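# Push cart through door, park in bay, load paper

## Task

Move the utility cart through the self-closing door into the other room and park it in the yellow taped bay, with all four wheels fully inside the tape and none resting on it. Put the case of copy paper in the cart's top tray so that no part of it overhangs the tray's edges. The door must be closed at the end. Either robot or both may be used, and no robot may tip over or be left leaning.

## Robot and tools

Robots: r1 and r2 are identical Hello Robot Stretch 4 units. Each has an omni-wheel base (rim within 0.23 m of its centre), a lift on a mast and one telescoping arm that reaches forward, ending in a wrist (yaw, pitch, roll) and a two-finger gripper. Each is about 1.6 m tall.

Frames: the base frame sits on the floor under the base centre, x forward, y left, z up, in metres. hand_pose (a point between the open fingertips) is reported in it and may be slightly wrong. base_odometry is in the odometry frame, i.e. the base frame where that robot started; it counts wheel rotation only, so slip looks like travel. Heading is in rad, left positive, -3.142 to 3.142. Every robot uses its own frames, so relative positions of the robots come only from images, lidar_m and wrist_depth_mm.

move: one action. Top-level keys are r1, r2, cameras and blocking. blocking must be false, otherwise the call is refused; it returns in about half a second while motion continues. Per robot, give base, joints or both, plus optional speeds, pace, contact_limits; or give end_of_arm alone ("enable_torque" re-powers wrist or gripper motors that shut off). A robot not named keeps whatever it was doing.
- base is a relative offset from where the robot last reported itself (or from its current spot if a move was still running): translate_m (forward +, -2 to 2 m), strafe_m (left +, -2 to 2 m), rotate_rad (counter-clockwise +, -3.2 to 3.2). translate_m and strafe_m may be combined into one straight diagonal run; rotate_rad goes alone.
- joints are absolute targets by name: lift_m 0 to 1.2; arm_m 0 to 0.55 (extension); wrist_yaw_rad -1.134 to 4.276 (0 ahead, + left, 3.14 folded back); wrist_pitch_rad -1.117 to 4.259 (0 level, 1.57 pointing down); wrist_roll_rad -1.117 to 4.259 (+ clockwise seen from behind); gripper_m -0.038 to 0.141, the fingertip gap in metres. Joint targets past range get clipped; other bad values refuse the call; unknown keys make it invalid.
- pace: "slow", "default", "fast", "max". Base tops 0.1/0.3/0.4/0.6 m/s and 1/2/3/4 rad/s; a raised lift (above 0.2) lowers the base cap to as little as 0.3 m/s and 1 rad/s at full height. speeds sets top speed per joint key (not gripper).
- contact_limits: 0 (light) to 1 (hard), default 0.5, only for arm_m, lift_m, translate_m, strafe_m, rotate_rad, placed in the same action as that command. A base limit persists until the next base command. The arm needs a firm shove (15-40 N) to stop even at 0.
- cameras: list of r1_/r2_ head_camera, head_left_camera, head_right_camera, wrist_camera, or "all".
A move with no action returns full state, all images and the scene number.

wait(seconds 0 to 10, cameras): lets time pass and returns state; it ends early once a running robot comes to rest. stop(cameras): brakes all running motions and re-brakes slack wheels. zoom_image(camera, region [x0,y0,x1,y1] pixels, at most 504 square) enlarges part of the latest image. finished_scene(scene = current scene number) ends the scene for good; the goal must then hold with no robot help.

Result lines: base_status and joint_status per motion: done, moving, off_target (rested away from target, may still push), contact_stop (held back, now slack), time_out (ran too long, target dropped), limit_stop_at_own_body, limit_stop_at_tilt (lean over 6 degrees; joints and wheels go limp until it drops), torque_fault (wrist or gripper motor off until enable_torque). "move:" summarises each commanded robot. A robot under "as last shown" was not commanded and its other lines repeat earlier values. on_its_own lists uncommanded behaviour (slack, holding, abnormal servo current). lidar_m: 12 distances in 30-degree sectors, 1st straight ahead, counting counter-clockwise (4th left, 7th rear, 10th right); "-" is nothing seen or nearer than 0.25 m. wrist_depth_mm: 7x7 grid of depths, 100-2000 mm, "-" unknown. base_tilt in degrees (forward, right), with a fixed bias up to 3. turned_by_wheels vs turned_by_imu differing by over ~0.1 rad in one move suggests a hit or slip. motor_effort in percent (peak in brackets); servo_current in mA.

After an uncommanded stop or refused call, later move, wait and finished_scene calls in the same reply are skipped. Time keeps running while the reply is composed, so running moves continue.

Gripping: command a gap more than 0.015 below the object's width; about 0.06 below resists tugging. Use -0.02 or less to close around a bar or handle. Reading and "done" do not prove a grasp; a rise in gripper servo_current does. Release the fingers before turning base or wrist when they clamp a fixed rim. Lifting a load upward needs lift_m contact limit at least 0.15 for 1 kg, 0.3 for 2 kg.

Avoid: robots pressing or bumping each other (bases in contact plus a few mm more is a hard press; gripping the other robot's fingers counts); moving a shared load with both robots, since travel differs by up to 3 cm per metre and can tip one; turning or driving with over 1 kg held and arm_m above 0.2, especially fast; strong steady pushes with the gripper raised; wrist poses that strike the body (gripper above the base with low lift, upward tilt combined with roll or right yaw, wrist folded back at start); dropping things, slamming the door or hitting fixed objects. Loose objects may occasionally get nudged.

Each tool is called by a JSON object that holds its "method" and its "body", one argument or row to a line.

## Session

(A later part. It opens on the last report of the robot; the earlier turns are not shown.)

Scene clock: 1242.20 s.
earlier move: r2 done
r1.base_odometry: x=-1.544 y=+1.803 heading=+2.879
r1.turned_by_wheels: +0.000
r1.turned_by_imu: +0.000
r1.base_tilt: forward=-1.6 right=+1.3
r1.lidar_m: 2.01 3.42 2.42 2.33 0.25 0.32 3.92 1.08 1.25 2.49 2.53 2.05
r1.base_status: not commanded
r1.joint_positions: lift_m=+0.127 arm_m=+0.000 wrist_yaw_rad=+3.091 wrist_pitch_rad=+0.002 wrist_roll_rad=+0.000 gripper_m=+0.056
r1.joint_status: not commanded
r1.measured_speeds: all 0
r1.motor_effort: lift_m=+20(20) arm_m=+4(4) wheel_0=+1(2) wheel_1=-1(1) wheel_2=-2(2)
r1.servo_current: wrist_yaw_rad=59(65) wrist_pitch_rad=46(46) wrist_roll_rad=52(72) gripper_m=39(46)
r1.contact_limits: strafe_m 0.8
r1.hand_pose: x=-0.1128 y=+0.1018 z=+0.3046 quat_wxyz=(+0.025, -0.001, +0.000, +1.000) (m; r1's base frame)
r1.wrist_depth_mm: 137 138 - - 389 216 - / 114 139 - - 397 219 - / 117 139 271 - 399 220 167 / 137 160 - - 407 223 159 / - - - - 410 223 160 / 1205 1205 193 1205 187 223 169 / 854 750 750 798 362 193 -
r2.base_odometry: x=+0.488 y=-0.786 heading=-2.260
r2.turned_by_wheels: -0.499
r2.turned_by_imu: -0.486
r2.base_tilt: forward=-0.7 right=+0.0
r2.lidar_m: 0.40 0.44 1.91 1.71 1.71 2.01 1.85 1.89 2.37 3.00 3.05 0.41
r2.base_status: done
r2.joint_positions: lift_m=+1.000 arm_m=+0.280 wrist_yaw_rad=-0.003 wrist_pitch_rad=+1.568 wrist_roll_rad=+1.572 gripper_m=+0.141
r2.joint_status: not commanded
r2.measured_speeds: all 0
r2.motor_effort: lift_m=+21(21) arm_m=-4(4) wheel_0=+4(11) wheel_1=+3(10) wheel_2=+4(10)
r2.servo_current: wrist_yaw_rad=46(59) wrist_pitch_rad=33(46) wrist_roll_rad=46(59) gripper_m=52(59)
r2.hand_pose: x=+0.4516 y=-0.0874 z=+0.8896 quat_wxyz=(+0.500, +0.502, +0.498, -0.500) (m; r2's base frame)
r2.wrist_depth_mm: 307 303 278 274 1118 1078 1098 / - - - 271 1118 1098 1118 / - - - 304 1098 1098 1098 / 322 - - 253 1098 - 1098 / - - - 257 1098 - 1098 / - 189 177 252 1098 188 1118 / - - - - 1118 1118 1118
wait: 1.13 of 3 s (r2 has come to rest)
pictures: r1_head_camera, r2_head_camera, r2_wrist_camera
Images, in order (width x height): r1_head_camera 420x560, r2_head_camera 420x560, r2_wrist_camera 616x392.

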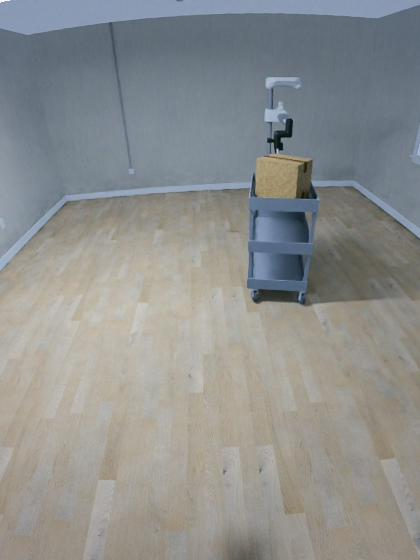

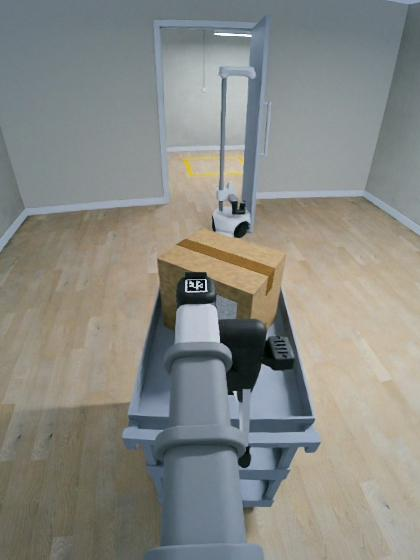

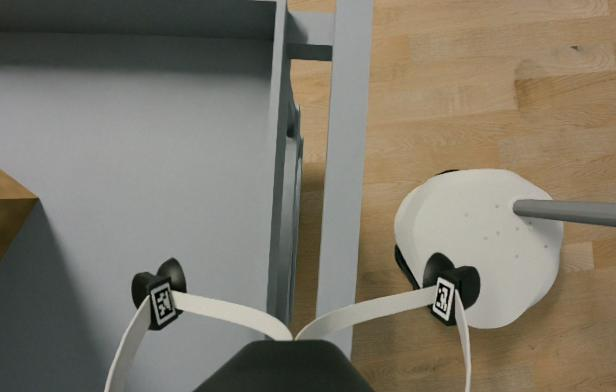

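{"method": "move", "body": {
  "blocking": false,
  "r2": {"joints":{"lift_m":0.91,"gripper_m":0.01},"contact_limits":{"lift_m":0.3}}
}}

{"method": "wait", "body": {
  "seconds": 2.8
}}

{"method": "move", "body": {
  "blocking": false,
  "r2": {"base":{"strafe_m":-0.3},"pace":"slow"}
}}

{"method": "wait", "body": {
  "seconds": 4.5,
  "cameras": ["r2_head_camera","r1_head_camera","r2_wrist_camera"]
}}

Scene clock: 1257.00 s.
move: r2 moving
r1: as last shown
r1.lidar_m: 2.01 3.42 2.41 2.33 0.25 0.31 3.93 1.10 1.23 2.48 2.54 2.07
r1.servo_current: wrist_yaw_rad=26(72) wrist_pitch_rad=39(52) wrist_roll_rad=52(65) gripper_m=33(46)
r1.contact_limits: strafe_m 0.8
r1.wrist_depth_mm: 136 139 - - 387 216 - / 114 139 - - 397 218 - / 117 139 271 - 399 220 168 / 136 160 - - 402 221 159 / - - - - 410 222 160 / 1205 1205 195 1182 188 223 170 / 854 750 759 809 362 193 -
r2.base_odometry: x=+0.488 y=-0.786 heading=-2.260
r2.turned_by_wheels: +0.000
r2.turned_by_imu: +0.000
r2.base_tilt: forward=-0.7 right=+0.0
r2.lidar_m: 0.40 0.46 1.88 1.69 1.74 2.00 1.84 1.89 2.36 3.00 3.07 0.40
r2.base_status: not commanded
r2.joint_positions: lift_m=+0.962 arm_m=+0.280 wrist_yaw_rad=-0.003 wrist_pitch_rad=+1.568 wrist_roll_rad=+1.572 gripper_m=+0.129
r2.joint_status: lift_m moving; gripper_m moving
r2.measured_speeds: translate_m=+0.000 strafe_m=+0.000 rotate_rad=+0.000 lift_m=-0.146 arm_m=+0.000 wrist_yaw_rad=+0.000 wrist_pitch_rad=+0.000 wrist_roll_rad=+0.000
r2.motor_effort: lift_m=+12(21) arm_m=-4(4) wheel_0=+4(4) wheel_1=+3(3) wheel_2=+4(4)
r2.servo_current: wrist_yaw_rad=46(59) wrist_pitch_rad=39(46) wrist_roll_rad=59(59) gripper_m=98(98)
r2.contact_limits: lift_m 0.3
r2.hand_pose: x=+0.4516 y=-0.0874 z=+0.8522 quat_wxyz=(+0.500, +0.502, +0.498, -0.500) (m; r2's base frame)
r2.wrist_depth_mm: - - 274 240 1042 1042 1060 / - - - 265 1060 1060 1078 / - - - 296 1042 1060 1060 / - - - 239 1060 - 1078 / - - - 256 220 - - / - 186 193 217 213 - 1078 / - - - - 1098 1078 1078
pictures: none

Scene clock: 1258.73 s.
earlier move: r2 done
r1.base_odometry: x=-1.544 y=+1.803 heading=+2.879
r1.turned_by_wheels: +0.000
r1.turned_by_imu: +0.000
r1.base_tilt: forward=-1.6 right=+1.3
r1.lidar_m: 2.01 3.40 2.42 2.34 0.25 0.30 3.93 1.08 1.22 2.47 2.55 2.04
r1.base_status: not commanded
r1.joint_positions: lift_m=+0.127 arm_m=+0.000 wrist_yaw_rad=+3.091 wrist_pitch_rad=+0.002 wrist_roll_rad=+0.000 gripper_m=+0.056
r1.joint_status: not commanded
r1.measured_speeds: all 0
r1.motor_effort: lift_m=+20(20) arm_m=+4(4) wheel_0=+1(2) wheel_1=-1(1) wheel_2=-2(2)
r1.servo_current: wrist_yaw_rad=46(72) wrist_pitch_rad=46(52) wrist_roll_rad=39(65) gripper_m=39(46)
r1.contact_limits: strafe_m 0.8
r1.hand_pose: x=-0.1128 y=+0.1018 z=+0.3046 quat_wxyz=(+0.025, -0.001, +0.000, +1.000) (m; r1's base frame)
r1.wrist_depth_mm: 136 139 - - 389 216 - / 113 139 - - 392 218 - / 117 140 271 - 402 220 167 / 137 160 - - 404 222 159 / - - - - 407 223 160 / 1205 1229 193 1205 188 223 169 / 854 759 750 798 362 192 -
r2.base_odometry: x=+0.488 y=-0.786 heading=-2.260
r2.turned_by_wheels: +0.000
r2.turned_by_imu: +0.000
r2.base_tilt: forward=-0.7 right=+0.0
r2.lidar_m: 0.40 0.42 1.88 1.69 1.73 2.01 1.82 1.90 2.40 2.99 3.03 0.43
r2.base_status: not commanded
r2.joint_positions: lift_m=+0.910 arm_m=+0.280 wrist_yaw_rad=-0.003 wrist_pitch_rad=+1.566 wrist_roll_rad=+1.572 gripper_m=+0.011
r2.joint_status: all done
r2.measured_speeds: all 0
r2.motor_effort: lift_m=+15(21) arm_m=-4(4) wheel_0=+4(4) wheel_1=+3(4) wheel_2=+4(4)
r2.servo_current: wrist_yaw_rad=52(65) wrist_pitch_rad=39(46) wrist_roll_rad=46(59) gripper_m=124(247)
r2.contact_limits: lift_m 0.3
r2.hand_pose: x=+0.4520 y=-0.0874 z=+0.8000 quat_wxyz=(+0.500, +0.502, +0.498, -0.500) (m; r2's base frame)
r2.wrist_depth_mm: - - 162 216 160 1008 991 / - - 162 236 160 991 1008 / - - 162 512 161 1008 991 / - - 166 549 161 - 778 / - - 177 162 161 - - / - 161 182 488 180 - - / - - - - - 1008 991
wait: 1.73 of 2.8 s (r2 has come to rest)
pictures: none

Scene clock: 1259.23 s.
move: r2 moving
r1: as last shown
r1.lidar_m: 2.01 3.42 2.40 2.35 0.25 0.33 3.92 1.07 1.21 2.48 2.54 2.07
r1.servo_current: wrist_yaw_rad=39(59) wrist_pitch_rad=33(46) wrist_roll_rad=46(59) gripper_m=46(46)
r1.contact_limits: strafe_m 0.8
r1.wrist_depth_mm: 136 138 - - 389 217 - / 114 139 - - 394 219 - / 117 139 271 - 402 220 168 / 137 160 - - 407 222 160 / - - - - 410 223 160 / 1182 1205 194 1182 188 223 169 / 842 750 750 798 359 192 -
r2.base_odometry: x=+0.477 y=-0.777 heading=-2.259
r2.turned_by_wheels: +0.000
r2.turned_by_imu: +0.000
r2.base_tilt: forward=-0.7 right=+0.1
r2.lidar_m: 0.40 0.39 1.91 1.73 1.77 2.03 1.82 1.87 2.38 3.00 3.04 0.46
r2.base_status: strafe_m moving
r2.joint_positions: lift_m=+0.910 arm_m=+0.280 wrist_yaw_rad=-0.003 wrist_pitch_rad=+1.566 wrist_roll_rad=+1.572 gripper_m=+0.011
r2.joint_status: not commanded
r2.measured_speeds: translate_m=+0.000 strafe_m=-0.055 rotate_rad=+0.000 lift_m=+0.000 arm_m=+0.000 wrist_yaw_rad=+0.000 wrist_pitch_rad=+0.000 wrist_roll_rad=+0.000
r2.motor_effort: lift_m=+15(15) arm_m=-4(4) wheel_0=+9(13) wheel_1=-6(8) wheel_2=+0(3)
r2.servo_current: wrist_yaw_rad=46(52) wrist_pitch_rad=39(46) wrist_roll_rad=39(52) gripper_m=117(130)
r2.contact_limits: lift_m 0.3
r2.hand_pose: x=+0.4520 y=-0.0874 z=+0.8000 quat_wxyz=(+0.500, +0.502, +0.498, -0.500) (m; r2's base frame)
r2.wrist_depth_mm: - - - 213 160 1025 991 / - - 162 402 1008 1008 991 / - - 166 544 991 1008 1008 / - - 170 177 161 - 778 / - - 177 162 162 - - / - 167 181 162 180 - - / - - - - - 1025 1008
pictures: none

Scene clock: 1262.87 s.
earlier move: r2 done
r1.base_odometry: x=-1.544 y=+1.803 heading=+2.879
r1.turned_by_wheels: +0.000
r1.turned_by_imu: +0.000
r1.base_tilt: forward=-1.6 right=+1.3
r1.lidar_m: 2.02 3.43 2.42 2.34 0.25 0.29 3.94 1.08 1.23 2.47 2.51 2.22
r1.base_status: not commanded
r1.joint_positions: lift_m=+0.127 arm_m=+0.000 wrist_yaw_rad=+3.091 wrist_pitch_rad=+0.002 wrist_roll_rad=+0.000 gripper_m=+0.056
r1.joint_status: not commanded
r1.measured_speeds: all 0
r1.motor_effort: lift_m=+20(20) arm_m=+4(4) wheel_0=+1(2) wheel_1=-1(1) wheel_2=-2(2)
r1.servo_current: wrist_yaw_rad=59(72) wrist_pitch_rad=39(52) wrist_roll_rad=46(72) gripper_m=39(52)
r1.contact_limits: strafe_m 0.8
r1.hand_pose: x=-0.1128 y=+0.1018 z=+0.3046 quat_wxyz=(+0.025, -0.001, +0.000, +1.000) (m; r1's base frame)
r1.wrist_depth_mm: 136 138 - - 387 217 - / 113 139 - - 394 218 - / 117 140 271 - 399 220 168 / 137 160 - - 407 223 160 / - - - - 410 223 160 / 1229 1205 193 1205 188 224 169 / 866 759 750 809 359 192 -
r2.base_odometry: x=+0.257 y=-0.596 heading=-2.259
r2.turned_by_wheels: +0.000
r2.turned_by_imu: +0.003
r2.base_tilt: forward=-0.7 right=+0.0
r2.lidar_m: 0.34 0.33 2.20 2.00 2.06 1.97 1.81 1.81 2.35 2.70 2.75 0.46
r2.base_status: done
r2.joint_positions: lift_m=+0.910 arm_m=+0.280 wrist_yaw_rad=+0.003 wrist_pitch_rad=+1.567 wrist_roll_rad=+1.566 gripper_m=+0.011
r2.joint_status: not commanded
r2.measured_speeds: all 0
r2.motor_effort: lift_m=+15(15) arm_m=-4(4) wheel_0=+8(16) wheel_1=-1(8) wheel_2=+0(3)
r2.servo_current: wrist_yaw_rad=46(59) wrist_pitch_rad=46(46) wrist_roll_rad=52(65) gripper_m=111(130)
r2.contact_limits: lift_m 0.3
r2.hand_pose: x=+0.4522 y=-0.0874 z=+0.8000 quat_wxyz=(+0.503, +0.499, +0.501, -0.497) (m; r2's base frame)
r2.wrist_depth_mm: 182 191 161 1008 976 991 991 / 211 179 210 162 1008 1008 991 / - - 211 162 1008 1008 1008 / - - 194 162 1025 - 798 / - - 179 162 189 - - / - - 182 163 178 - - / - 142 - - - 1042 1025
wait: 3.63 of 4.5 s (r2 has come to rest)
pictures: r1_head_camera, r2_head_camera, r2_wrist_camera
Images, in order (width x height): r1_head_camera 420x560, r2_head_camera 420x560, r2_wrist_camera 616x392.

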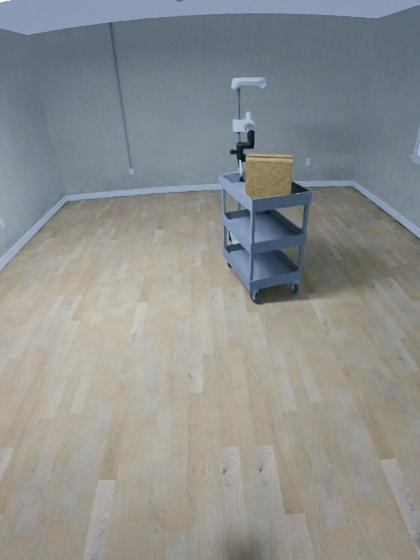

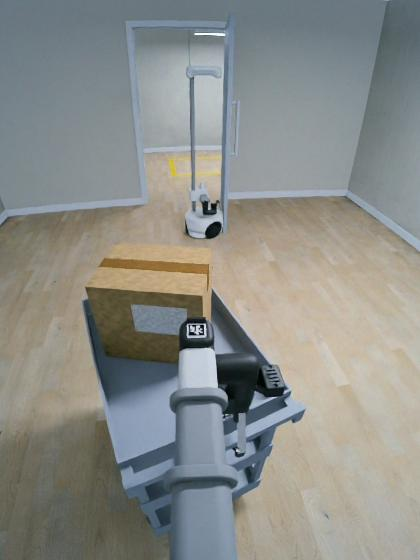

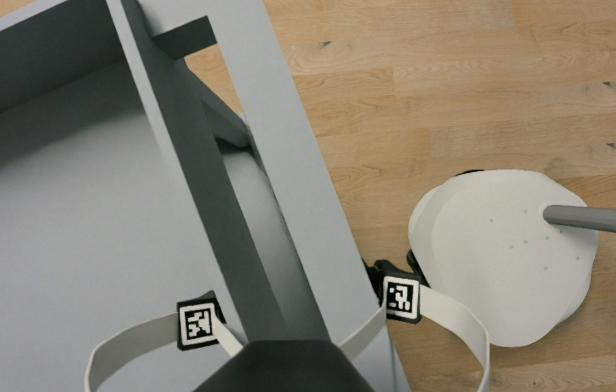

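{"method": "move", "body": {
  "blocking": false,
  "r2": {"joints":{"gripper_m":0.07}}
}}

{"method": "wait", "body": {
  "seconds": 1.2
}}

{"method": "move", "body": {
  "blocking": false,
  "r2": {"base":{"translate_m":-0.45,"strafe_m":-0.07},"pace":"slow"}
}}

{"method": "wait", "body": {
  "seconds": 6,
  "cameras": ["r2_head_camera","r1_head_camera","r2_wrist_camera"]
}}

Scene clock: 1270.93 s.
move: r2 moving
r1: as last shown
r1.lidar_m: 1.99 3.41 2.42 2.35 0.25 0.30 3.95 1.08 1.21 2.48 2.54 2.20
r1.servo_current: wrist_yaw_rad=59(65) wrist_pitch_rad=39(46) wrist_roll_rad=39(52) gripper_m=46(46)
r1.contact_limits: strafe_m 0.8
r1.wrist_depth_mm: 136 138 - - 387 216 - / 114 139 - - 397 218 - / 117 140 271 - 399 219 168 / 137 160 - - 407 222 160 / - - - - 404 223 160 / 1182 1229 194 1182 187 223 170 / 854 759 759 798 359 192 -
r2.base_odometry: x=+0.257 y=-0.596 heading=-2.259
r2.turned_by_wheels: +0.000
r2.turned_by_imu: +0.000
r2.base_tilt: forward=-0.7 right=+0.1
r2.lidar_m: 0.35 0.33 2.18 2.01 2.06 1.98 1.81 1.85 2.35 2.71 2.76 0.49
r2.base_status: not commanded
r2.joint_positions: lift_m=+0.910 arm_m=+0.280 wrist_yaw_rad=+0.003 wrist_pitch_rad=+1.567 wrist_roll_rad=+1.566 gripper_m=+0.030
r2.joint_status: gripper_m moving
r2.measured_speeds: all 0
r2.motor_effort: lift_m=+15(15) arm_m=-4(4) wheel_0=+8(8) wheel_1=-1(1) wheel_2=+0(1)
r2.servo_current: wrist_yaw_rad=46(52) wrist_pitch_rad=39(46) wrist_roll_rad=52(59) gripper_m=98(98)
r2.contact_limits: lift_m 0.3
r2.hand_pose: x=+0.4522 y=-0.0874 z=+0.8001 quat_wxyz=(+0.503, +0.499, +0.501, -0.497) (m; r2's base frame)
r2.wrist_depth_mm: 182 190 164 1008 1025 1008 991 / 215 187 232 164 1008 991 1008 / - - 211 164 1025 1008 1008 / - - 195 164 1025 - 788 / - - 179 164 216 - - / - - 183 165 180 - - / - 135 - - - 1008 1008
pictures: none

Scene clock: 1271.87 s.
earlier move: r2 done
r1.base_odometry: x=-1.544 y=+1.803 heading=+2.879
r1.turned_by_wheels: +0.000
r1.turned_by_imu: +0.000
r1.base_tilt: forward=-1.6 right=+1.2
r1.lidar_m: 1.99 3.41 2.44 2.36 0.25 0.32 3.94 1.07 1.25 2.48 2.52 2.21
r1.base_status: not commanded
r1.joint_positions: lift_m=+0.127 arm_m=+0.000 wrist_yaw_rad=+3.091 wrist_pitch_rad=+0.002 wrist_roll_rad=+0.000 gripper_m=+0.056
r1.joint_status: not commanded
r1.measured_speeds: all 0
r1.motor_effort: lift_m=+20(20) arm_m=+4(4) wheel_0=+1(2) wheel_1=-1(1) wheel_2=-2(2)
r1.servo_current: wrist_yaw_rad=46(65) wrist_pitch_rad=46(52) wrist_roll_rad=65(78) gripper_m=39(46)
r1.contact_limits: strafe_m 0.8
r1.hand_pose: x=-0.1128 y=+0.1018 z=+0.3046 quat_wxyz=(+0.025, -0.001, +0.000, +1.000) (m; r1's base frame)
r1.wrist_depth_mm: 136 139 - - 387 216 - / 114 139 - - 397 218 - / 117 140 272 - 402 218 167 / 137 160 - - 404 223 159 / - - - - 407 223 160 / 1205 1182 193 1205 187 223 170 / 866 750 759 798 359 192 -
r2.base_odometry: x=+0.257 y=-0.596 heading=-2.259
r2.turned_by_wheels: +0.000
r2.turned_by_imu: +0.000
r2.base_tilt: forward=-0.7 right=+0.1
r2.lidar_m: 0.32 0.34 2.19 1.97 2.04 1.97 1.80 1.84 2.36 2.69 2.75 0.47
r2.base_status: not commanded
r2.joint_positions: lift_m=+0.911 arm_m=+0.280 wrist_yaw_rad=+0.003 wrist_pitch_rad=+1.570 wrist_roll_rad=+1.566 gripper_m=+0.070
r2.joint_status: all done
r2.measured_speeds: all 0
r2.motor_effort: lift_m=+9(15) arm_m=-4(4) wheel_0=+7(8) wheel_1=-1(1) wheel_2=+0(1)
r2.servo_current: wrist_yaw_rad=39(59) wrist_pitch_rad=39(46) wrist_roll_rad=46(65) gripper_m=52(98)
r2.contact_limits: lift_m 0.3
r2.hand_pose: x=+0.4514 y=-0.0874 z=+0.8005 quat_wxyz=(+0.502, +0.498, +0.502, -0.498) (m; r2's base frame)
r2.wrist_depth_mm: 189 193 167 1025 1008 1008 1008 / 218 199 167 1025 1008 1008 1025 / - 170 214 168 1025 1008 1025 / - - 195 168 1025 - 1008 / - - 190 168 222 - - / - - 186 169 183 - 1008 / - - - - 169 1025 1025
wait: 0.93 of 1.2 s (r2 has come to rest)
pictures: none

Scene clock: 1272.37 s.
move: r2 moving
r1: as last shown
r1.base_tilt: forward=-1.6 right=+1.3
r1.lidar_m: 2.01 3.40 2.42 2.31 0.25 0.34 3.92 1.08 1.25 2.47 2.54 2.20
r1.servo_current: wrist_yaw_rad=52(59) wrist_pitch_rad=39(46) wrist_roll_rad=39(52) gripper_m=39(46)
r1.contact_limits: strafe_m 0.8
r1.wrist_depth_mm: 136 138 - - 387 217 - / 113 139 - - 394 218 - / 117 139 272 - 402 220 168 / 137 160 - - 404 222 160 / - - - - 407 223 160 / 1182 1205 193 1205 188 223 169 / 842 759 759 798 359 192 -
r2.base_odometry: x=+0.263 y=-0.585 heading=-2.259
r2.turned_by_wheels: +0.000
r2.turned_by_imu: +0.000
r2.base_tilt: forward=-0.7 right=+0.1
r2.lidar_m: 0.35 0.34 2.20 2.01 2.05 1.93 1.80 1.82 2.31 2.71 2.74 0.51
r2.base_status: translate_m moving; strafe_m moving
r2.joint_positions: lift_m=+0.911 arm_m=+0.280 wrist_yaw_rad=+0.003 wrist_pitch_rad=+1.570 wrist_roll_rad=+1.566 gripper_m=+0.070
r2.joint_status: not commanded
r2.measured_speeds: translate_m=-0.049 strafe_m=-0.008 rotate_rad=+0.001 lift_m=+0.000 arm_m=+0.000 wrist_yaw_rad=+0.000 wrist_pitch_rad=+0.000 wrist_roll_rad=+0.000
r2.motor_effort: lift_m=+9(9) arm_m=-4(4) wheel_0=-3(8) wheel_1=-7(7) wheel_2=+10(11)
r2.servo_current: wrist_yaw_rad=39(52) wrist_pitch_rad=39(46) wrist_roll_rad=52(52) gripper_m=52(52)
r2.contact_limits: lift_m 0.3
r2.hand_pose: x=+0.4514 y=-0.0874 z=+0.8005 quat_wxyz=(+0.502, +0.498, +0.502, -0.498) (m; r2's base frame)
r2.wrist_depth_mm: 192 194 167 1025 1008 1008 991 / 228 195 168 1008 1025 991 991 / - 175 199 167 1008 1008 1008 / - - 192 167 1008 - 798 / - - 193 167 1025 - - / - 170 191 167 186 - - / - - - - 1025 1025 1008
pictures: none

Scene clock: 1277.70 s.
earlier move: r2 done
r1.base_odometry: x=-1.544 y=+1.803 heading=+2.879
r1.turned_by_wheels: +0.000
r1.turned_by_imu: +0.000
r1.base_tilt: forward=-1.6 right=+1.3
r1.lidar_m: 2.42 3.46 2.41 2.33 0.25 0.31 3.94 1.07 1.23 2.47 2.54 3.33
r1.base_status: not commanded
r1.joint_positions: lift_m=+0.127 arm_m=+0.000 wrist_yaw_rad=+3.091 wrist_pitch_rad=+0.002 wrist_roll_rad=+0.000 gripper_m=+0.056
r1.joint_status: not commanded
r1.measured_speeds: all 0
r1.motor_effort: lift_m=+20(20) arm_m=+4(4) wheel_0=+1(2) wheel_1=-1(2) wheel_2=-2(2)
r1.servo_current: wrist_yaw_rad=59(85) wrist_pitch_rad=46(52) wrist_roll_rad=52(72) gripper_m=39(46)
r1.contact_limits: strafe_m 0.8
r1.hand_pose: x=-0.1128 y=+0.1018 z=+0.3046 quat_wxyz=(+0.025, -0.001, +0.000, +1.000) (m; r1's base frame)
r1.wrist_depth_mm: 136 139 - - 389 217 - / 114 139 - - 397 217 - / 117 140 271 - 399 220 167 / 137 160 - - 404 223 160 / - - - - 410 223 160 / 1205 1182 194 1205 187 223 169 / 854 750 741 798 359 193 -
r2.base_odometry: x=+0.489 y=-0.204 heading=-2.260
r2.turned_by_wheels: -0.001
r2.turned_by_imu: -0.002
r2.base_tilt: forward=-0.7 right=+0.1
r2.lidar_m: 0.41 0.44 2.19 2.02 2.08 1.51 1.35 1.34 1.76 2.70 2.74 0.43
r2.base_status: done
r2.joint_positions: lift_m=+0.911 arm_m=+0.280 wrist_yaw_rad=+0.002 wrist_pitch_rad=+1.561 wrist_roll_rad=+1.569 gripper_m=+0.070
r2.joint_status: not commanded
r2.measured_speeds: all 0
r2.motor_effort: lift_m=+9(9) arm_m=-4(4) wheel_0=-8(14) wheel_1=-5(10) wheel_2=+4(17)
r2.servo_current: wrist_yaw_rad=46(65) wrist_pitch_rad=59(59) wrist_roll_rad=39(65) gripper_m=52(59)
r2.contact_limits: lift_m 0.3
r2.hand_pose: x=+0.4539 y=-0.0874 z=+0.8005 quat_wxyz=(+0.503, +0.501, +0.499, -0.497) (m; r2's base frame)
r2.wrist_depth_mm: - - 201 168 1008 1025 991 / - - 198 168 1008 991 1008 / - - 196 168 1008 1008 991 / - - 193 167 1025 - 759 / - - 197 167 917 - - / - 171 188 168 185 - - / - - - - 1008 1008 991
wait: 5.33 of 6 s (r2 has come to rest)
pictures: r1_head_camera, r2_head_camera, r2_wrist_camera
Images, in order (width x height): r1_head_camera 420x560, r2_head_camera 420x560, r2_wrist_camera 616x392.

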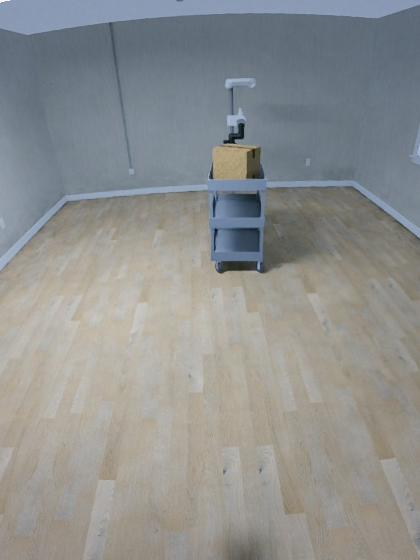

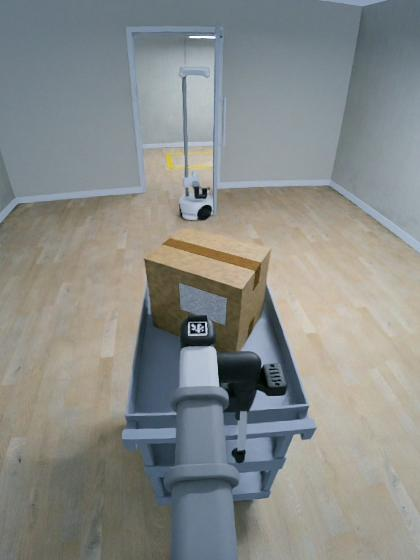

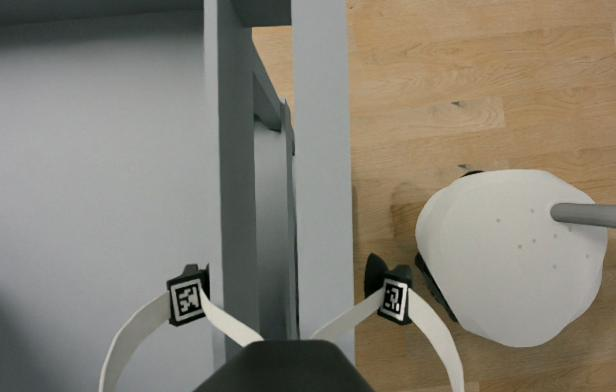

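{"method": "move", "body": {
  "blocking": false,
  "r2": {"base":{"strafe_m":-0.15},"pace":"slow"}
}}

{"method": "wait", "body": {
  "seconds": 3
}}

{"method": "move", "body": {
  "blocking": false,
  "r1": {"base":{"strafe_m":0.32},"pace":"slow","contact_limits":{"strafe_m":0.7}},
  "r2": {"base":{"rotate_rad":0.16},"pace":"slow"}
}}

{"method": "wait", "body": {
  "seconds": 1.5
}}

{"method": "wait", "body": {
  "seconds": 3,
  "cameras": ["r2_head_camera","r1_head_camera","r2_wrist_camera"]
}}

Scene clock: 1298.13 s.
move: r2 moving
r1: as last shown
r1.lidar_m: 2.43 3.43 2.42 2.34 0.25 0.30 3.97 1.08 1.25 2.48 2.54 3.35
r1.motor_effort: lift_m=+20(20) arm_m=+4(4) wheel_0=+1(2) wheel_1=-1(1) wheel_2=-2(2)
r1.servo_current: wrist_yaw_rad=52(72) wrist_pitch_rad=39(52) wrist_roll_rad=33(65) gripper_m=39(46)
r1.contact_limits: strafe_m 0.8
r1.wrist_depth_mm: 136 139 - - 389 216 - / 113 139 - - 397 219 - / 117 140 272 - 404 220 168 / 137 160 - - 410 222 160 / - - - - 413 224 160 / 1182 1205 193 1205 187 224 169 / 866 759 759 809 359 192 -
r2.base_odometry: x=+0.478 y=-0.195 heading=-2.260
r2.turned_by_wheels: +0.000
r2.turned_by_imu: +0.001
r2.base_tilt: forward=-0.7 right=+0.0
r2.lidar_m: 0.40 0.44 2.23 2.03 2.10 1.48 1.35 1.37 1.69 2.67 2.73 0.45
r2.base_status: strafe_m moving
r2.joint_positions: lift_m=+0.911 arm_m=+0.280 wrist_yaw_rad=+0.002 wrist_pitch_rad=+1.561 wrist_roll_rad=+1.569 gripper_m=+0.070
r2.joint_status: not commanded
r2.measured_speeds: translate_m=-0.001 strafe_m=-0.056 rotate_rad=+0.005 lift_m=+0.000 arm_m=+0.000 wrist_yaw_rad=+0.000 wrist_pitch_rad=+0.000 wrist_roll_rad=+0.000
r2.motor_effort: lift_m=+9(9) arm_m=-4(4) wheel_0=+7(9) wheel_1=-8(9) wheel_2=+0(4)
r2.servo_current: wrist_yaw_rad=39(59) wrist_pitch_rad=52(59) wrist_roll_rad=52(52) gripper_m=52(52)
r2.contact_limits: lift_m 0.3
r2.hand_pose: x=+0.4539 y=-0.0874 z=+0.8005 quat_wxyz=(+0.503, +0.501, +0.499, -0.497) (m; r2's base frame)
r2.wrist_depth_mm: - - 202 167 1025 1008 991 / - - 190 167 1008 991 991 / - - 190 167 1025 991 991 / - - 188 167 1025 - 759 / - - 211 167 917 - - / - 171 188 167 189 - - / - - - - 1008 1008 1008
pictures: none

Scene clock: 1300.27 s.
earlier move: r2 done
r1.base_odometry: x=-1.544 y=+1.803 heading=+2.879
r1.turned_by_wheels: +0.000
r1.turned_by_imu: +0.000
r1.base_tilt: forward=-1.6 right=+1.3
r1.lidar_m: 2.44 3.42 2.43 2.34 0.25 0.32 3.94 1.08 1.24 2.49 2.53 3.33
r1.base_status: not commanded
r1.joint_positions: lift_m=+0.127 arm_m=+0.000 wrist_yaw_rad=+3.091 wrist_pitch_rad=+0.002 wrist_roll_rad=+0.000 gripper_m=+0.056
r1.joint_status: not commanded
r1.measured_speeds: all 0
r1.motor_effort: lift_m=+20(20) arm_m=+4(4) wheel_0=+1(2) wheel_1=-1(1) wheel_2=-2(2)
r1.servo_current: wrist_yaw_rad=59(72) wrist_pitch_rad=33(52) wrist_roll_rad=65(65) gripper_m=39(52)
r1.contact_limits: strafe_m 0.8
r1.hand_pose: x=-0.1128 y=+0.1018 z=+0.3046 quat_wxyz=(+0.025, -0.001, +0.000, +1.000) (m; r1's base frame)
r1.wrist_depth_mm: 136 138 - - 392 217 - / 113 139 - - 392 218 - / 117 139 271 - 399 220 168 / 137 160 - - 404 221 160 / - - - - 407 222 160 / 1182 1229 193 1182 187 223 169 / 854 759 750 809 359 191 -
r2.base_odometry: x=+0.373 y=-0.109 heading=-2.259
r2.turned_by_wheels: +0.000
r2.turned_by_imu: +0.001
r2.base_tilt: forward=-0.7 right=+0.1
r2.lidar_m: 0.39 0.38 2.35 2.17 2.18 1.48 1.33 1.37 1.72 2.52 2.56 0.47
r2.base_status: done
r2.joint_positions: lift_m=+0.911 arm_m=+0.280 wrist_yaw_rad=+0.002 wrist_pitch_rad=+1.570 wrist_roll_rad=+1.569 gripper_m=+0.070
r2.joint_status: not commanded
r2.measured_speeds: all 0
r2.motor_effort: lift_m=+9(9) arm_m=-4(4) wheel_0=+7(16) wheel_1=-1(9) wheel_2=+0(4)
r2.servo_current: wrist_yaw_rad=39(59) wrist_pitch_rad=46(59) wrist_roll_rad=59(59) gripper_m=52(59)
r2.contact_limits: lift_m 0.3
r2.hand_pose: x=+0.4514 y=-0.0874 z=+0.8005 quat_wxyz=(+0.501, +0.499, +0.501, -0.499) (m; r2's base frame)
r2.wrist_depth_mm: 188 204 192 167 1025 1008 1008 / 223 - 215 167 1025 1008 1025 / - - 198 167 1008 991 1008 / - - 187 167 1025 - 1025 / - - 186 168 193 - - / - - 190 168 183 - 1008 / - - - - 1025 1025 1025
wait: 2.13 of 3 s (r2 has come to rest)
pictures: none

Scene clock: 1300.77 s.
move: r1 moving; r2 moving
r1.base_odometry: x=-1.548 y=+1.789 heading=+2.879
r1.turned_by_wheels: +0.000
r1.turned_by_imu: -0.001
r1.base_tilt: forward=-1.6 right=+1.3
r1.lidar_m: 2.43 3.38 2.41 2.33 0.25 0.30 3.94 1.10 1.23 2.48 2.54 3.34
r1.base_status: strafe_m moving
r1.joint_positions: lift_m=+0.127 arm_m=+0.000 wrist_yaw_rad=+3.091 wrist_pitch_rad=+0.002 wrist_roll_rad=+0.000 gripper_m=+0.056
r1.joint_status: not commanded
r1.measured_speeds: translate_m=+0.001 strafe_m=+0.056 rotate_rad=-0.004 lift_m=+0.000 arm_m=+0.000 wrist_yaw_rad=+0.000 wrist_pitch_rad=+0.000 wrist_roll_rad=+0.000
r1.motor_effort: lift_m=+20(20) arm_m=+4(4) wheel_0=-12(14) wheel_1=+7(11) wheel_2=+0(1)
r1.servo_current: wrist_yaw_rad=59(59) wrist_pitch_rad=46(52) wrist_roll_rad=46(65) gripper_m=46(52)
r1.contact_limits: strafe_m 0.7
r1.hand_pose: x=-0.1128 y=+0.1018 z=+0.3046 quat_wxyz=(+0.025, -0.001, +0.000, +1.000) (m; r1's base frame)
r1.wrist_depth_mm: 136 138 - - 375 229 - / 113 139 - - 379 215 - / 117 140 271 - 387 217 166 / 137 160 - - 389 218 - / - - - - 394 219 167 / 1182 1205 193 1205 191 219 167 / 842 759 759 798 394 190 -
r2.base_odometry: x=+0.373 y=-0.109 heading=-2.145
r2.turned_by_wheels: +0.114
r2.turned_by_imu: +0.108
r2.base_tilt: forward=-0.7 right=+0.0
r2.lidar_m: 0.39 0.41 2.29 2.19 1.94 1.41 1.32 1.37 1.90 2.54 2.64 0.45
r2.base_status: rotate_rad moving
r2.joint_positions: lift_m=+0.911 arm_m=+0.280 wrist_yaw_rad=+0.000 wrist_pitch_rad=+1.572 wrist_roll_rad=+1.569 gripper_m=+0.070
r2.joint_status: not commanded
r2.measured_speeds: translate_m=+0.005 strafe_m=+0.002 rotate_rad=+0.317 lift_m=+0.000 arm_m=+0.000 wrist_yaw_rad=-0.001 wrist_pitch_rad=+0.000 wrist_roll_rad=+0.002
r2.motor_effort: lift_m=+9(9) arm_m=-4(4) wheel_0=-11(11) wheel_1=-4(8) wheel_2=-11(17)
r2.servo_current: wrist_yaw_rad=39(52) wrist_pitch_rad=39(46) wrist_roll_rad=46(59) gripper_m=52(52)
r2.contact_limits: lift_m 0.3
r2.hand_pose: x=+0.4506 y=-0.0874 z=+0.8005 quat_wxyz=(+0.500, +0.499, +0.501, -0.500) (m; r2's base frame)
r2.wrist_depth_mm: 221 228 203 168 1025 1042 1025 / - - 178 439 1008 1008 1008 / - - 192 492 1008 1025 1025 / - - 214 168 168 - 1042 / - - 202 554 168 - - / - 162 186 236 170 - 1042 / - - - - 168 1008 1025
pictures: none

Scene clock: 1301.37 s.
earlier move: r1 moving; r2 done
r1.base_odometry: x=-1.561 y=+1.739 heading=+2.879
r1.turned_by_wheels: +0.000
r1.turned_by_imu: +0.000
r1.base_tilt: forward=-1.6 right=+1.3
r1.lidar_m: 2.44 3.31 2.35 2.29 0.25 0.29 0.91 1.13 1.24 2.55 2.61 3.43
r1.base_status: strafe_m moving
r1.joint_positions: lift_m=+0.127 arm_m=+0.000 wrist_yaw_rad=+3.091 wrist_pitch_rad=+0.002 wrist_roll_rad=+0.000 gripper_m=+0.056
r1.joint_status: not commanded
r1.measured_speeds: translate_m=-0.001 strafe_m=+0.100 rotate_rad=+0.007 lift_m=+0.000 arm_m=+0.000 wrist_yaw_rad=+0.000 wrist_pitch_rad=+0.000 wrist_roll_rad=+0.000
r1.motor_effort: lift_m=+20(20) arm_m=+4(4) wheel_0=-12(14) wheel_1=+8(12) wheel_2=+0(2)
r1.servo_current: wrist_yaw_rad=46(59) wrist_pitch_rad=39(52) wrist_roll_rad=59(72) gripper_m=39(52)
r1.contact_limits: strafe_m 0.7
r1.hand_pose: x=-0.1128 y=+0.1018 z=+0.3046 quat_wxyz=(+0.025, -0.001, +0.000, +1.000) (m; r1's base frame)
r1.wrist_depth_mm: 136 138 - - 364 202 - / 114 139 - - 370 202 - / 117 139 271 - 373 204 - / 137 160 - - 379 206 - / - - - - 340 206 162 / 1182 1160 194 1182 190 206 - / 842 750 759 153 343 181 -
r2.base_odometry: x=+0.373 y=-0.109 heading=-2.099
r2.turned_by_wheels: +0.046
r2.turned_by_imu: +0.045
r2.base_tilt: forward=-0.7 right=+0.1
r2.lidar_m: 0.41 0.46 2.22 2.18 1.87 1.38 1.32 1.40 2.01 2.56 2.68 0.44
r2.base_status: done
r2.joint_positions: lift_m=+0.911 arm_m=+0.280 wrist_yaw_rad=+0.000 wrist_pitch_rad=+1.570 wrist_roll_rad=+1.569 gripper_m=+0.070
r2.joint_status: not commanded
r2.measured_speeds: all 0
r2.motor_effort: lift_m=+9(9) arm_m=-4(4) wheel_0=+3(11) wheel_1=-1(8) wheel_2=-2(17)
r2.servo_current: wrist_yaw_rad=39(59) wrist_pitch_rad=39(46) wrist_roll_rad=46(59) gripper_m=52(59)
r2.contact_limits: lift_m 0.3
r2.hand_pose: x=+0.4513 y=-0.0874 z=+0.8005 quat_wxyz=(+0.501, +0.500, +0.500, -0.499) (m; r2's base frame)
r2.wrist_depth_mm: 236 233 202 191 1008 1008 1008 / - - - 384 1008 1008 1008 / - - 177 167 1008 1008 1008 / - - 186 167 1025 - 788 / - - 191 167 198 - - / - 170 191 168 183 - - / - - - - 1025 1008 1008
wait: 0.60 of 1.5 s (r2 has come to rest)
pictures: none

Scene clock: 1304.37 s.
earlier move: r1 moving
r1.base_odometry: x=-1.627 y=+1.494 heading=+2.879
r1.turned_by_wheels: +0.000
r1.turned_by_imu: +0.002
r1.base_tilt: forward=-1.6 right=+1.3
r1.lidar_m: 2.45 2.94 2.05 1.96 0.25 0.25 0.45 1.43 1.31 2.81 2.86 2.59
r1.base_status: strafe_m moving
r1.joint_positions: lift_m=+0.127 arm_m=+0.000 wrist_yaw_rad=+3.091 wrist_pitch_rad=+0.002 wrist_roll_rad=+0.000 gripper_m=+0.056
r1.joint_status: not commanded
r1.measured_speeds: all 0
r1.motor_effort: lift_m=+20(20) arm_m=+4(4) wheel_0=-6(14) wheel_1=+6(13) wheel_2=-1(2)
r1.servo_current: wrist_yaw_rad=26(72) wrist_pitch_rad=39(52) wrist_roll_rad=46(72) gripper_m=46(52)
r1.contact_limits: strafe_m 0.7
r1.hand_pose: x=-0.1128 y=+0.1018 z=+0.3046 quat_wxyz=(+0.025, -0.001, +0.000, +1.000) (m; r1's base frame)
r1.wrist_depth_mm: 136 138 - 433 259 192 - / 113 139 - 436 262 194 - / 117 139 228 442 264 187 - / 137 160 - 442 266 187 - / - - - 449 265 189 160 / 1205 1205 194 410 191 189 - / 854 759 759 143 254 174 -
r2.base_odometry: x=+0.373 y=-0.109 heading=-2.099
r2.turned_by_wheels: +0.000
r2.turned_by_imu: +0.000
r2.base_tilt: forward=-0.7 right=+0.0
r2.lidar_m: 0.41 0.45 2.25 2.13 1.85 1.39 1.35 1.43 2.00 2.55 2.68 0.45
r2.base_status: done
r2.joint_positions: lift_m=+0.911 arm_m=+0.280 wrist_yaw_rad=+0.000 wrist_pitch_rad=+1.570 wrist_roll_rad=+1.569 gripper_m=+0.070
r2.joint_status: not commanded
r2.measured_speeds: all 0
r2.motor_effort: lift_m=+9(9) arm_m=-4(4) wheel_0=+3(11) wheel_1=-1(8) wheel_2=-2(17)
r2.servo_current: wrist_yaw_rad=39(59) wrist_pitch_rad=39(46) wrist_roll_rad=39(59) gripper_m=59(59)
r2.contact_limits: lift_m 0.3
r2.hand_pose: x=+0.4513 y=-0.0874 z=+0.8005 quat_wxyz=(+0.501, +0.500, +0.500, -0.499) (m; r2's base frame)
r2.wrist_depth_mm: 236 235 203 192 1008 1008 1008 / - - - 387 1008 1008 991 / - - 177 167 1008 1008 991 / - - 186 167 1008 - 788 / - - 191 168 197 - - / - 169 190 168 183 - - / - - - - 1008 1025 1008
wait: 3.00 s; no rest
pictures: r1_head_camera, r2_head_camera, r2_wrist_camera
Images, in order (width x height): r1_head_camera 420x560, r2_head_camera 420x560, r2_wrist_camera 616x392.

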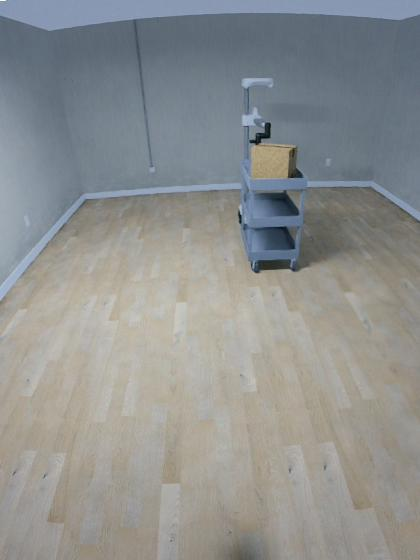

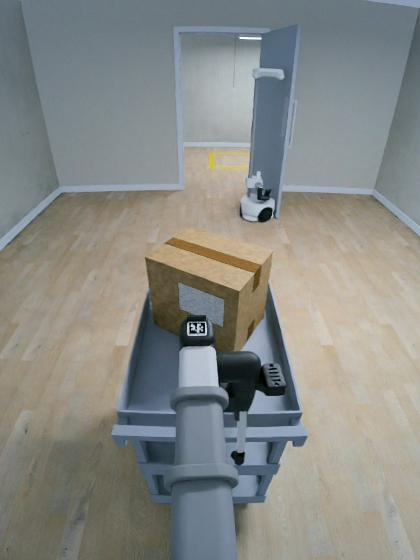

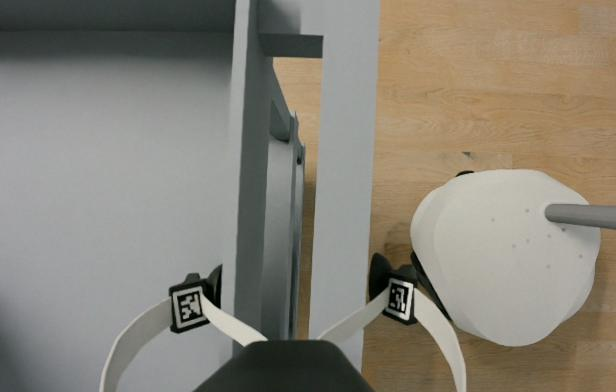

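{"method": "move", "body": {
  "blocking": false,
  "r2": {"joints":{"gripper_m":0.005}}
}}

{"method": "wait", "body": {
  "seconds": 1.5
}}

{"method": "move", "body": {
  "blocking": false,
  "r2": {"base":{"translate_m":0.9},"pace":"slow"}
}}

{"method": "wait", "body": {
  "seconds": 4.5,
  "cameras": ["r2_wrist_camera","r2_head_camera","r1_head_camera"]
}}

{"method": "wait", "body": {
  "seconds": 6,
  "cameras": ["r2_head_camera","r1_head_camera","r2_wrist_camera"]
}}

Scene clock: 1321.00 s.
earlier move: r1 done
move: r2 moving
r1.base_odometry: x=-1.627 y=+1.494 heading=+2.879
r1.turned_by_wheels: +0.000
r1.turned_by_imu: +0.000
r1.base_tilt: forward=-1.6 right=+1.2
r1.lidar_m: 2.45 2.94 2.06 2.00 0.25 0.25 0.43 1.41 1.33 2.80 2.84 2.56
r1.base_status: done
r1.joint_positions: lift_m=+0.127 arm_m=+0.000 wrist_yaw_rad=+3.091 wrist_pitch_rad=+0.002 wrist_roll_rad=+0.000 gripper_m=+0.056
r1.joint_status: not commanded
r1.measured_speeds: all 0
r1.motor_effort: lift_m=+20(20) arm_m=+4(4) wheel_0=-5(5) wheel_1=+6(6) wheel_2=+0(0)
r1.servo_current: wrist_yaw_rad=59(65) wrist_pitch_rad=39(46) wrist_roll_rad=39(59) gripper_m=46(46)
r1.contact_limits: strafe_m 0.7
r1.hand_pose: x=-0.1128 y=+0.1018 z=+0.3046 quat_wxyz=(+0.025, -0.001, +0.000, +1.000) (m; r1's base frame)
r1.wrist_depth_mm: 136 139 - 433 262 192 - / 114 139 - 436 259 194 - / 117 140 228 436 264 187 - / 137 160 - 445 266 188 - / - - - 449 266 189 161 / 1205 1229 193 413 191 188 - / 866 759 750 143 254 174 -
r2.base_odometry: x=+0.373 y=-0.109 heading=-2.099
r2.turned_by_wheels: +0.000
r2.turned_by_imu: +0.001
r2.base_tilt: forward=-0.7 right=+0.1
r2.lidar_m: 0.42 0.45 2.26 2.20 1.85 1.38 1.32 1.42 2.03 2.54 2.68 0.46
r2.base_status: not commanded
r2.joint_positions: lift_m=+0.911 arm_m=+0.280 wrist_yaw_rad=+0.000 wrist_pitch_rad=+1.568 wrist_roll_rad=+1.569 gripper_m=+0.051
r2.joint_status: gripper_m moving
r2.measured_speeds: translate_m=+0.000 strafe_m=+0.000 rotate_rad=+0.000 lift_m=+0.000 arm_m=+0.000 wrist_yaw_rad=+0.000 wrist_pitch_rad=-0.007 wrist_roll_rad=+0.000
r2.motor_effort: lift_m=+9(9) arm_m=-4(4) wheel_0=+3(4) wheel_1=-2(2) wheel_2=-2(2)
r2.servo_current: wrist_yaw_rad=46(59) wrist_pitch_rad=46(46) wrist_roll_rad=52(52) gripper_m=150(150)
r2.contact_limits: lift_m 0.3
r2.hand_pose: x=+0.4516 y=-0.0874 z=+0.8005 quat_wxyz=(+0.501, +0.500, +0.500, -0.499) (m; r2's base frame)
r2.wrist_depth_mm: 238 235 204 191 1008 991 1008 / - - - 242 1008 991 1008 / - - 172 488 1008 1008 991 / - - 211 167 167 - 750 / - - 188 167 198 - - / - 169 191 168 184 - - / - - - - 1025 1025 991
pictures: none

Scene clock: 1321.97 s.
earlier move: r2 done
r1.base_odometry: x=-1.627 y=+1.494 heading=+2.879
r1.turned_by_wheels: +0.000
r1.turned_by_imu: +0.000
r1.base_tilt: forward=-1.6 right=+1.3
r1.lidar_m: 2.45 2.94 2.06 1.98 0.25 0.25 0.42 1.43 1.32 2.79 2.85 2.57
r1.base_status: done
r1.joint_positions: lift_m=+0.127 arm_m=+0.000 wrist_yaw_rad=+3.091 wrist_pitch_rad=+0.002 wrist_roll_rad=+0.000 gripper_m=+0.056
r1.joint_status: not commanded
r1.measured_speeds: all 0
r1.motor_effort: lift_m=+20(20) arm_m=+4(4) wheel_0=-5(5) wheel_1=+6(7) wheel_2=+0(0)
r1.servo_current: wrist_yaw_rad=46(65) wrist_pitch_rad=33(46) wrist_roll_rad=59(59) gripper_m=39(46)
r1.contact_limits: strafe_m 0.7
r1.hand_pose: x=-0.1128 y=+0.1018 z=+0.3046 quat_wxyz=(+0.025, -0.001, +0.000, +1.000) (m; r1's base frame)
r1.wrist_depth_mm: 136 139 - 430 259 193 - / 114 139 - 433 262 194 - / 117 139 229 439 264 187 - / 137 160 - 442 266 188 - / - - - 445 266 189 160 / 1205 1205 193 415 191 189 - / 854 768 759 143 253 173 -
r2.base_odometry: x=+0.373 y=-0.109 heading=-2.099
r2.turned_by_wheels: +0.000
r2.turned_by_imu: +0.000
r2.base_tilt: forward=-0.7 right=+0.1
r2.lidar_m: 0.43 0.46 2.25 2.17 1.86 1.40 1.32 1.41 2.01 2.54 2.70 0.45
r2.base_status: not commanded
r2.joint_positions: lift_m=+0.910 arm_m=+0.280 wrist_yaw_rad=+0.000 wrist_pitch_rad=+1.565 wrist_roll_rad=+1.569 gripper_m=+0.006
r2.joint_status: all done
r2.measured_speeds: all 0
r2.motor_effort: lift_m=+18(18) arm_m=-4(4) wheel_0=+3(4) wheel_1=-1(2) wheel_2=-2(2)
r2.servo_current: wrist_yaw_rad=39(59) wrist_pitch_rad=33(46) wrist_roll_rad=52(59) gripper_m=143(254)
r2.contact_limits: lift_m 0.3
r2.hand_pose: x=+0.4525 y=-0.0874 z=+0.7998 quat_wxyz=(+0.502, +0.501, +0.499, -0.498) (m; r2's base frame)
r2.wrist_depth_mm: - - 203 185 159 991 976 / - - 161 377 159 991 991 / - - 166 508 1008 991 1008 / - - 171 160 160 - 788 / - - 180 160 160 - - / - 162 184 161 177 - - / - - - - 1025 1008 1008
wait: 0.97 of 1.5 s (r2 has come to rest)
pictures: none

Scene clock: 1322.47 s.
move: r2 moving
r1: as last shown
r1.lidar_m: 2.45 2.94 2.06 1.98 0.25 0.25 0.41 1.42 1.33 2.80 2.87 2.60
r1.motor_effort: lift_m=+20(20) arm_m=+4(4) wheel_0=-4(5) wheel_1=+6(7) wheel_2=+0(0)
r1.servo_current: wrist_yaw_rad=52(65) wrist_pitch_rad=39(52) wrist_roll_rad=52(59) gripper_m=46(52)
r1.contact_limits: strafe_m 0.7
r1.wrist_depth_mm: 136 138 - 433 262 192 - / 114 139 - 442 262 194 - / 117 139 228 442 265 188 - / 137 160 - 449 265 187 - / - - - 449 265 188 161 / 1205 1205 193 413 190 189 - / 842 750 750 143 252 173 -
r2.base_odometry: x=+0.367 y=-0.119 heading=-2.099
r2.turned_by_wheels: +0.000
r2.turned_by_imu: +0.000
r2.base_tilt: forward=-0.7 right=+0.0
r2.lidar_m: 0.40 0.42 2.27 2.18 1.90 1.40 1.35 1.43 2.04 2.54 2.66 0.44
r2.base_status: translate_m moving
r2.joint_positions: lift_m=+0.910 arm_m=+0.280 wrist_yaw_rad=+0.000 wrist_pitch_rad=+1.566 wrist_roll_rad=+1.569 gripper_m=+0.006
r2.joint_status: not commanded
r2.measured_speeds: translate_m=+0.048 strafe_m=+0.000 rotate_rad=-0.001 lift_m=+0.000 arm_m=+0.000 wrist_yaw_rad=+0.000 wrist_pitch_rad=+0.031 wrist_roll_rad=+0.000
r2.motor_effort: lift_m=+18(18) arm_m=-3(4) wheel_0=+9(9) wheel_1=+8(8) wheel_2=-12(12)
r2.servo_current: wrist_yaw_rad=39(52) wrist_pitch_rad=46(46) wrist_roll_rad=46(59) gripper_m=117(143)
r2.contact_limits: lift_m 0.3
r2.hand_pose: x=+0.4522 y=-0.0874 z=+0.7998 quat_wxyz=(+0.501, +0.501, +0.499, -0.499) (m; r2's base frame)
r2.wrist_depth_mm: 231 - 204 186 160 1008 991 / - - 162 226 161 1025 991 / - - 162 504 162 1025 991 / - - 186 554 162 - 768 / - - 193 1025 161 - - / - 165 182 1042 177 - - / - 132 - - - 1025 1008
pictures: none

Scene clock: 1326.97 s.
earlier move: r2 moving
r1.base_odometry: x=-1.627 y=+1.494 heading=+2.879
r1.turned_by_wheels: +0.000
r1.turned_by_imu: +0.000
r1.base_tilt: forward=-1.6 right=+1.3
r1.lidar_m: 2.01 2.95 2.04 1.98 0.25 0.25 0.43 1.40 1.32 2.80 2.84 2.10
r1.base_status: not commanded
r1.joint_positions: lift_m=+0.127 arm_m=+0.000 wrist_yaw_rad=+3.091 wrist_pitch_rad=+0.002 wrist_roll_rad=+0.000 gripper_m=+0.056
r1.joint_status: not commanded
r1.measured_speeds: all 0
r1.motor_effort: lift_m=+20(20) arm_m=+4(4) wheel_0=-4(5) wheel_1=+6(7) wheel_2=+0(0)
r1.servo_current: wrist_yaw_rad=39(65) wrist_pitch_rad=39(52) wrist_roll_rad=46(65) gripper_m=39(52)
r1.contact_limits: strafe_m 0.7
r1.hand_pose: x=-0.1128 y=+0.1018 z=+0.3046 quat_wxyz=(+0.025, -0.001, +0.000, +1.000) (m; r1's base frame)
r1.wrist_depth_mm: 136 138 - 433 260 193 - / 114 139 - 436 262 194 - / 117 139 228 439 264 187 - / 137 160 - 442 266 188 - / - - - 442 266 188 160 / 1182 1205 193 413 191 189 - / 831 750 759 143 254 174 -
r2.base_odometry: x=+0.146 y=-0.497 heading=-2.099
r2.turned_by_wheels: +0.000
r2.turned_by_imu: +0.000
r2.base_tilt: forward=-0.7 right=+0.1
r2.lidar_m: 0.39 0.40 2.26 2.16 2.32 1.87 1.80 1.92 2.63 2.56 2.73 0.45
r2.base_status: translate_m moving
r2.joint_positions: lift_m=+0.910 arm_m=+0.280 wrist_yaw_rad=-0.002 wrist_pitch_rad=+1.572 wrist_roll_rad=+1.569 gripper_m=+0.006
r2.joint_status: not commanded
r2.measured_speeds: translate_m=+0.100 strafe_m=+0.000 rotate_rad=-0.002 lift_m=+0.000 arm_m=+0.000 wrist_yaw_rad=+0.001 wrist_pitch_rad=+0.000 wrist_roll_rad=+0.000
r2.motor_effort: lift_m=+16(18) arm_m=+4(4) wheel_0=+6(10) wheel_1=+5(8) wheel_2=-9(17)
r2.servo_current: wrist_yaw_rad=46(59) wrist_pitch_rad=46(52) wrist_roll_rad=46(65) gripper_m=104(143)
r2.contact_limits: lift_m 0.3
r2.hand_pose: x=+0.4505 y=-0.0874 z=+0.8000 quat_wxyz=(+0.500, +0.500, +0.500, -0.500) (m; r2's base frame)
r2.wrist_depth_mm: 206 213 196 187 991 1008 1008 / - - 185 1008 1025 1025 1025 / - - 175 488 1025 1025 1008 / - - 167 798 164 - 1025 / - - 186 1025 164 - - / - 162 180 233 176 - 1008 / - 136 - - - 1025 1008
wait: 4.50 s; no rest
pictures: r1_head_camera, r2_head_camera, r2_wrist_camera
Images, in order (width x height): r1_head_camera 420x560, r2_head_camera 420x560, r2_wrist_camera 616x392.

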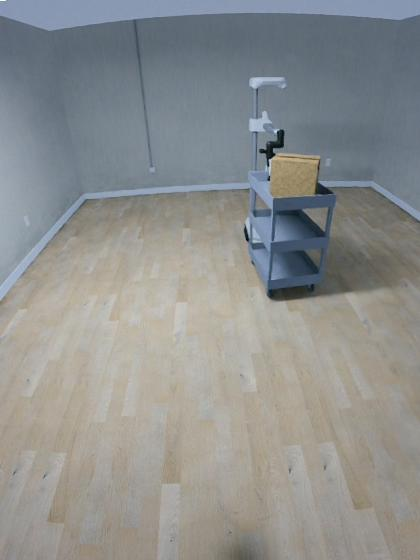

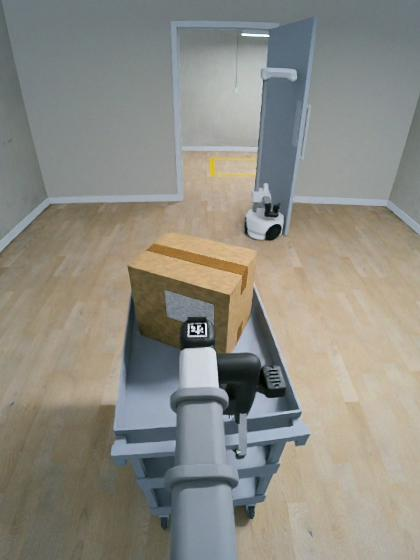

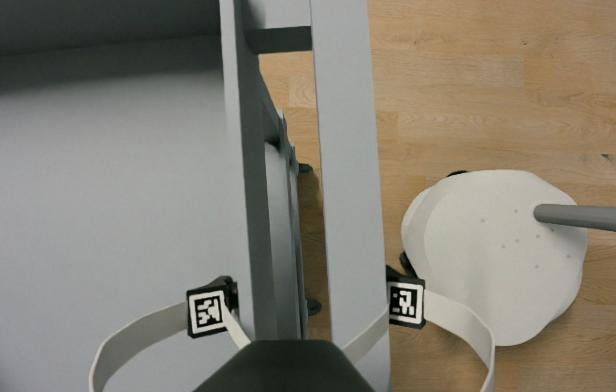

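Scene clock: 1332.23 s.
earlier move: r2 done
r1.base_odometry: x=-1.627 y=+1.494 heading=+2.879
r1.turned_by_wheels: +0.000
r1.turned_by_imu: +0.000
r1.base_tilt: forward=-1.6 right=+1.3
r1.lidar_m: 1.63 2.92 2.08 1.98 0.25 0.25 0.43 1.41 1.32 2.81 2.85 1.61
r1.base_status: not commanded
r1.joint_positions: lift_m=+0.127 arm_m=+0.000 wrist_yaw_rad=+3.091 wrist_pitch_rad=+0.002 wrist_roll_rad=+0.000 gripper_m=+0.056
r1.joint_status: not commanded
r1.measured_speeds: all 0
r1.motor_effort: lift_m=+20(20) arm_m=+4(4) wheel_0=-5(5) wheel_1=+6(7) wheel_2=+0(0)
r1.servo_current: wrist_yaw_rad=46(65) wrist_pitch_rad=39(52) wrist_roll_rad=39(72) gripper_m=39(52)
r1.contact_limits: strafe_m 0.7
r1.hand_pose: x=-0.1128 y=+0.1018 z=+0.3046 quat_wxyz=(+0.025, -0.001, +0.000, +1.000) (m; r1's base frame)
r1.wrist_depth_mm: 136 138 - 436 260 193 - / 114 139 - 439 262 193 - / 117 140 228 439 263 187 - / 137 160 - 442 265 187 - / - - - 449 267 188 160 / 1182 1182 193 410 191 189 - / 842 750 759 143 254 174 -
r2.base_odometry: x=-0.080 y=-0.886 heading=-2.099
r2.turned_by_wheels: +0.000
r2.turned_by_imu: +0.001
r2.base_tilt: forward=-0.7 right=+0.0
r2.lidar_m: 0.39 0.39 2.24 2.14 2.27 2.29 2.22 2.37 2.65 2.56 2.71 0.45
r2.base_status: done
r2.joint_positions: lift_m=+0.910 arm_m=+0.280 wrist_yaw_rad=+0.000 wrist_pitch_rad=+1.571 wrist_roll_rad=+1.569 gripper_m=+0.006
r2.joint_status: not commanded
r2.measured_speeds: all 0
r2.motor_effort: lift_m=+16(18) arm_m=+4(4) wheel_0=+5(11) wheel_1=+5(8) wheel_2=-4(17)
r2.servo_current: wrist_yaw_rad=52(59) wrist_pitch_rad=33(52) wrist_roll_rad=52(65) gripper_m=111(143)
r2.contact_limits: lift_m 0.3
r2.hand_pose: x=+0.4509 y=-0.0874 z=+0.8000 quat_wxyz=(+0.501, +0.500, +0.500, -0.499) (m; r2's base frame)
r2.wrist_depth_mm: 197 210 187 162 991 1008 1008 / - - 198 162 1008 1008 1008 / - - 183 163 1025 1008 991 / - - 173 163 1008 - 778 / - - 181 163 - - - / - 163 183 222 178 - - / - 138 - - - 1008 1025
wait: 5.27 of 6 s (r2 has come to rest)
pictures: r1_head_camera, r2_head_camera, r2_wrist_camera
Images, in order (width x height): r1_head_camera 420x560, r2_head_camera 420x560, r2_wrist_camera 616x392.

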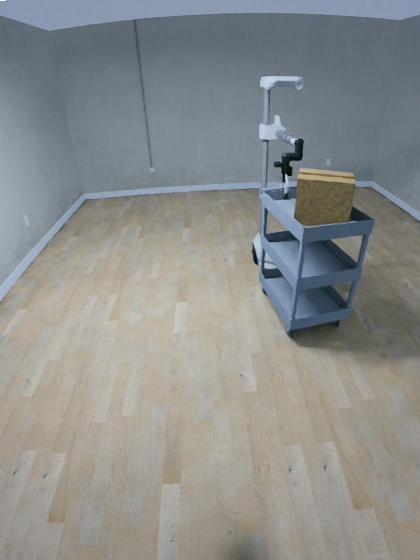

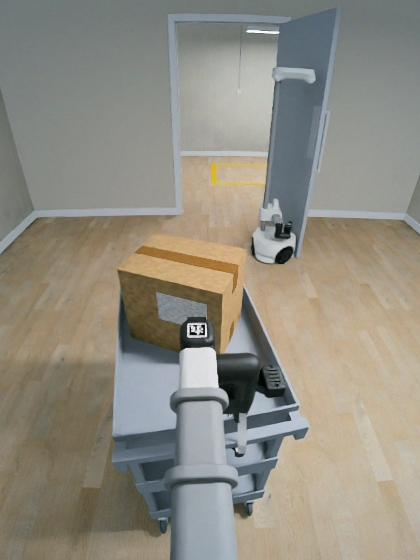

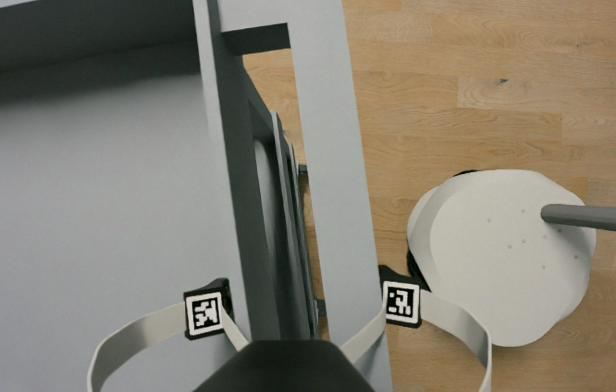

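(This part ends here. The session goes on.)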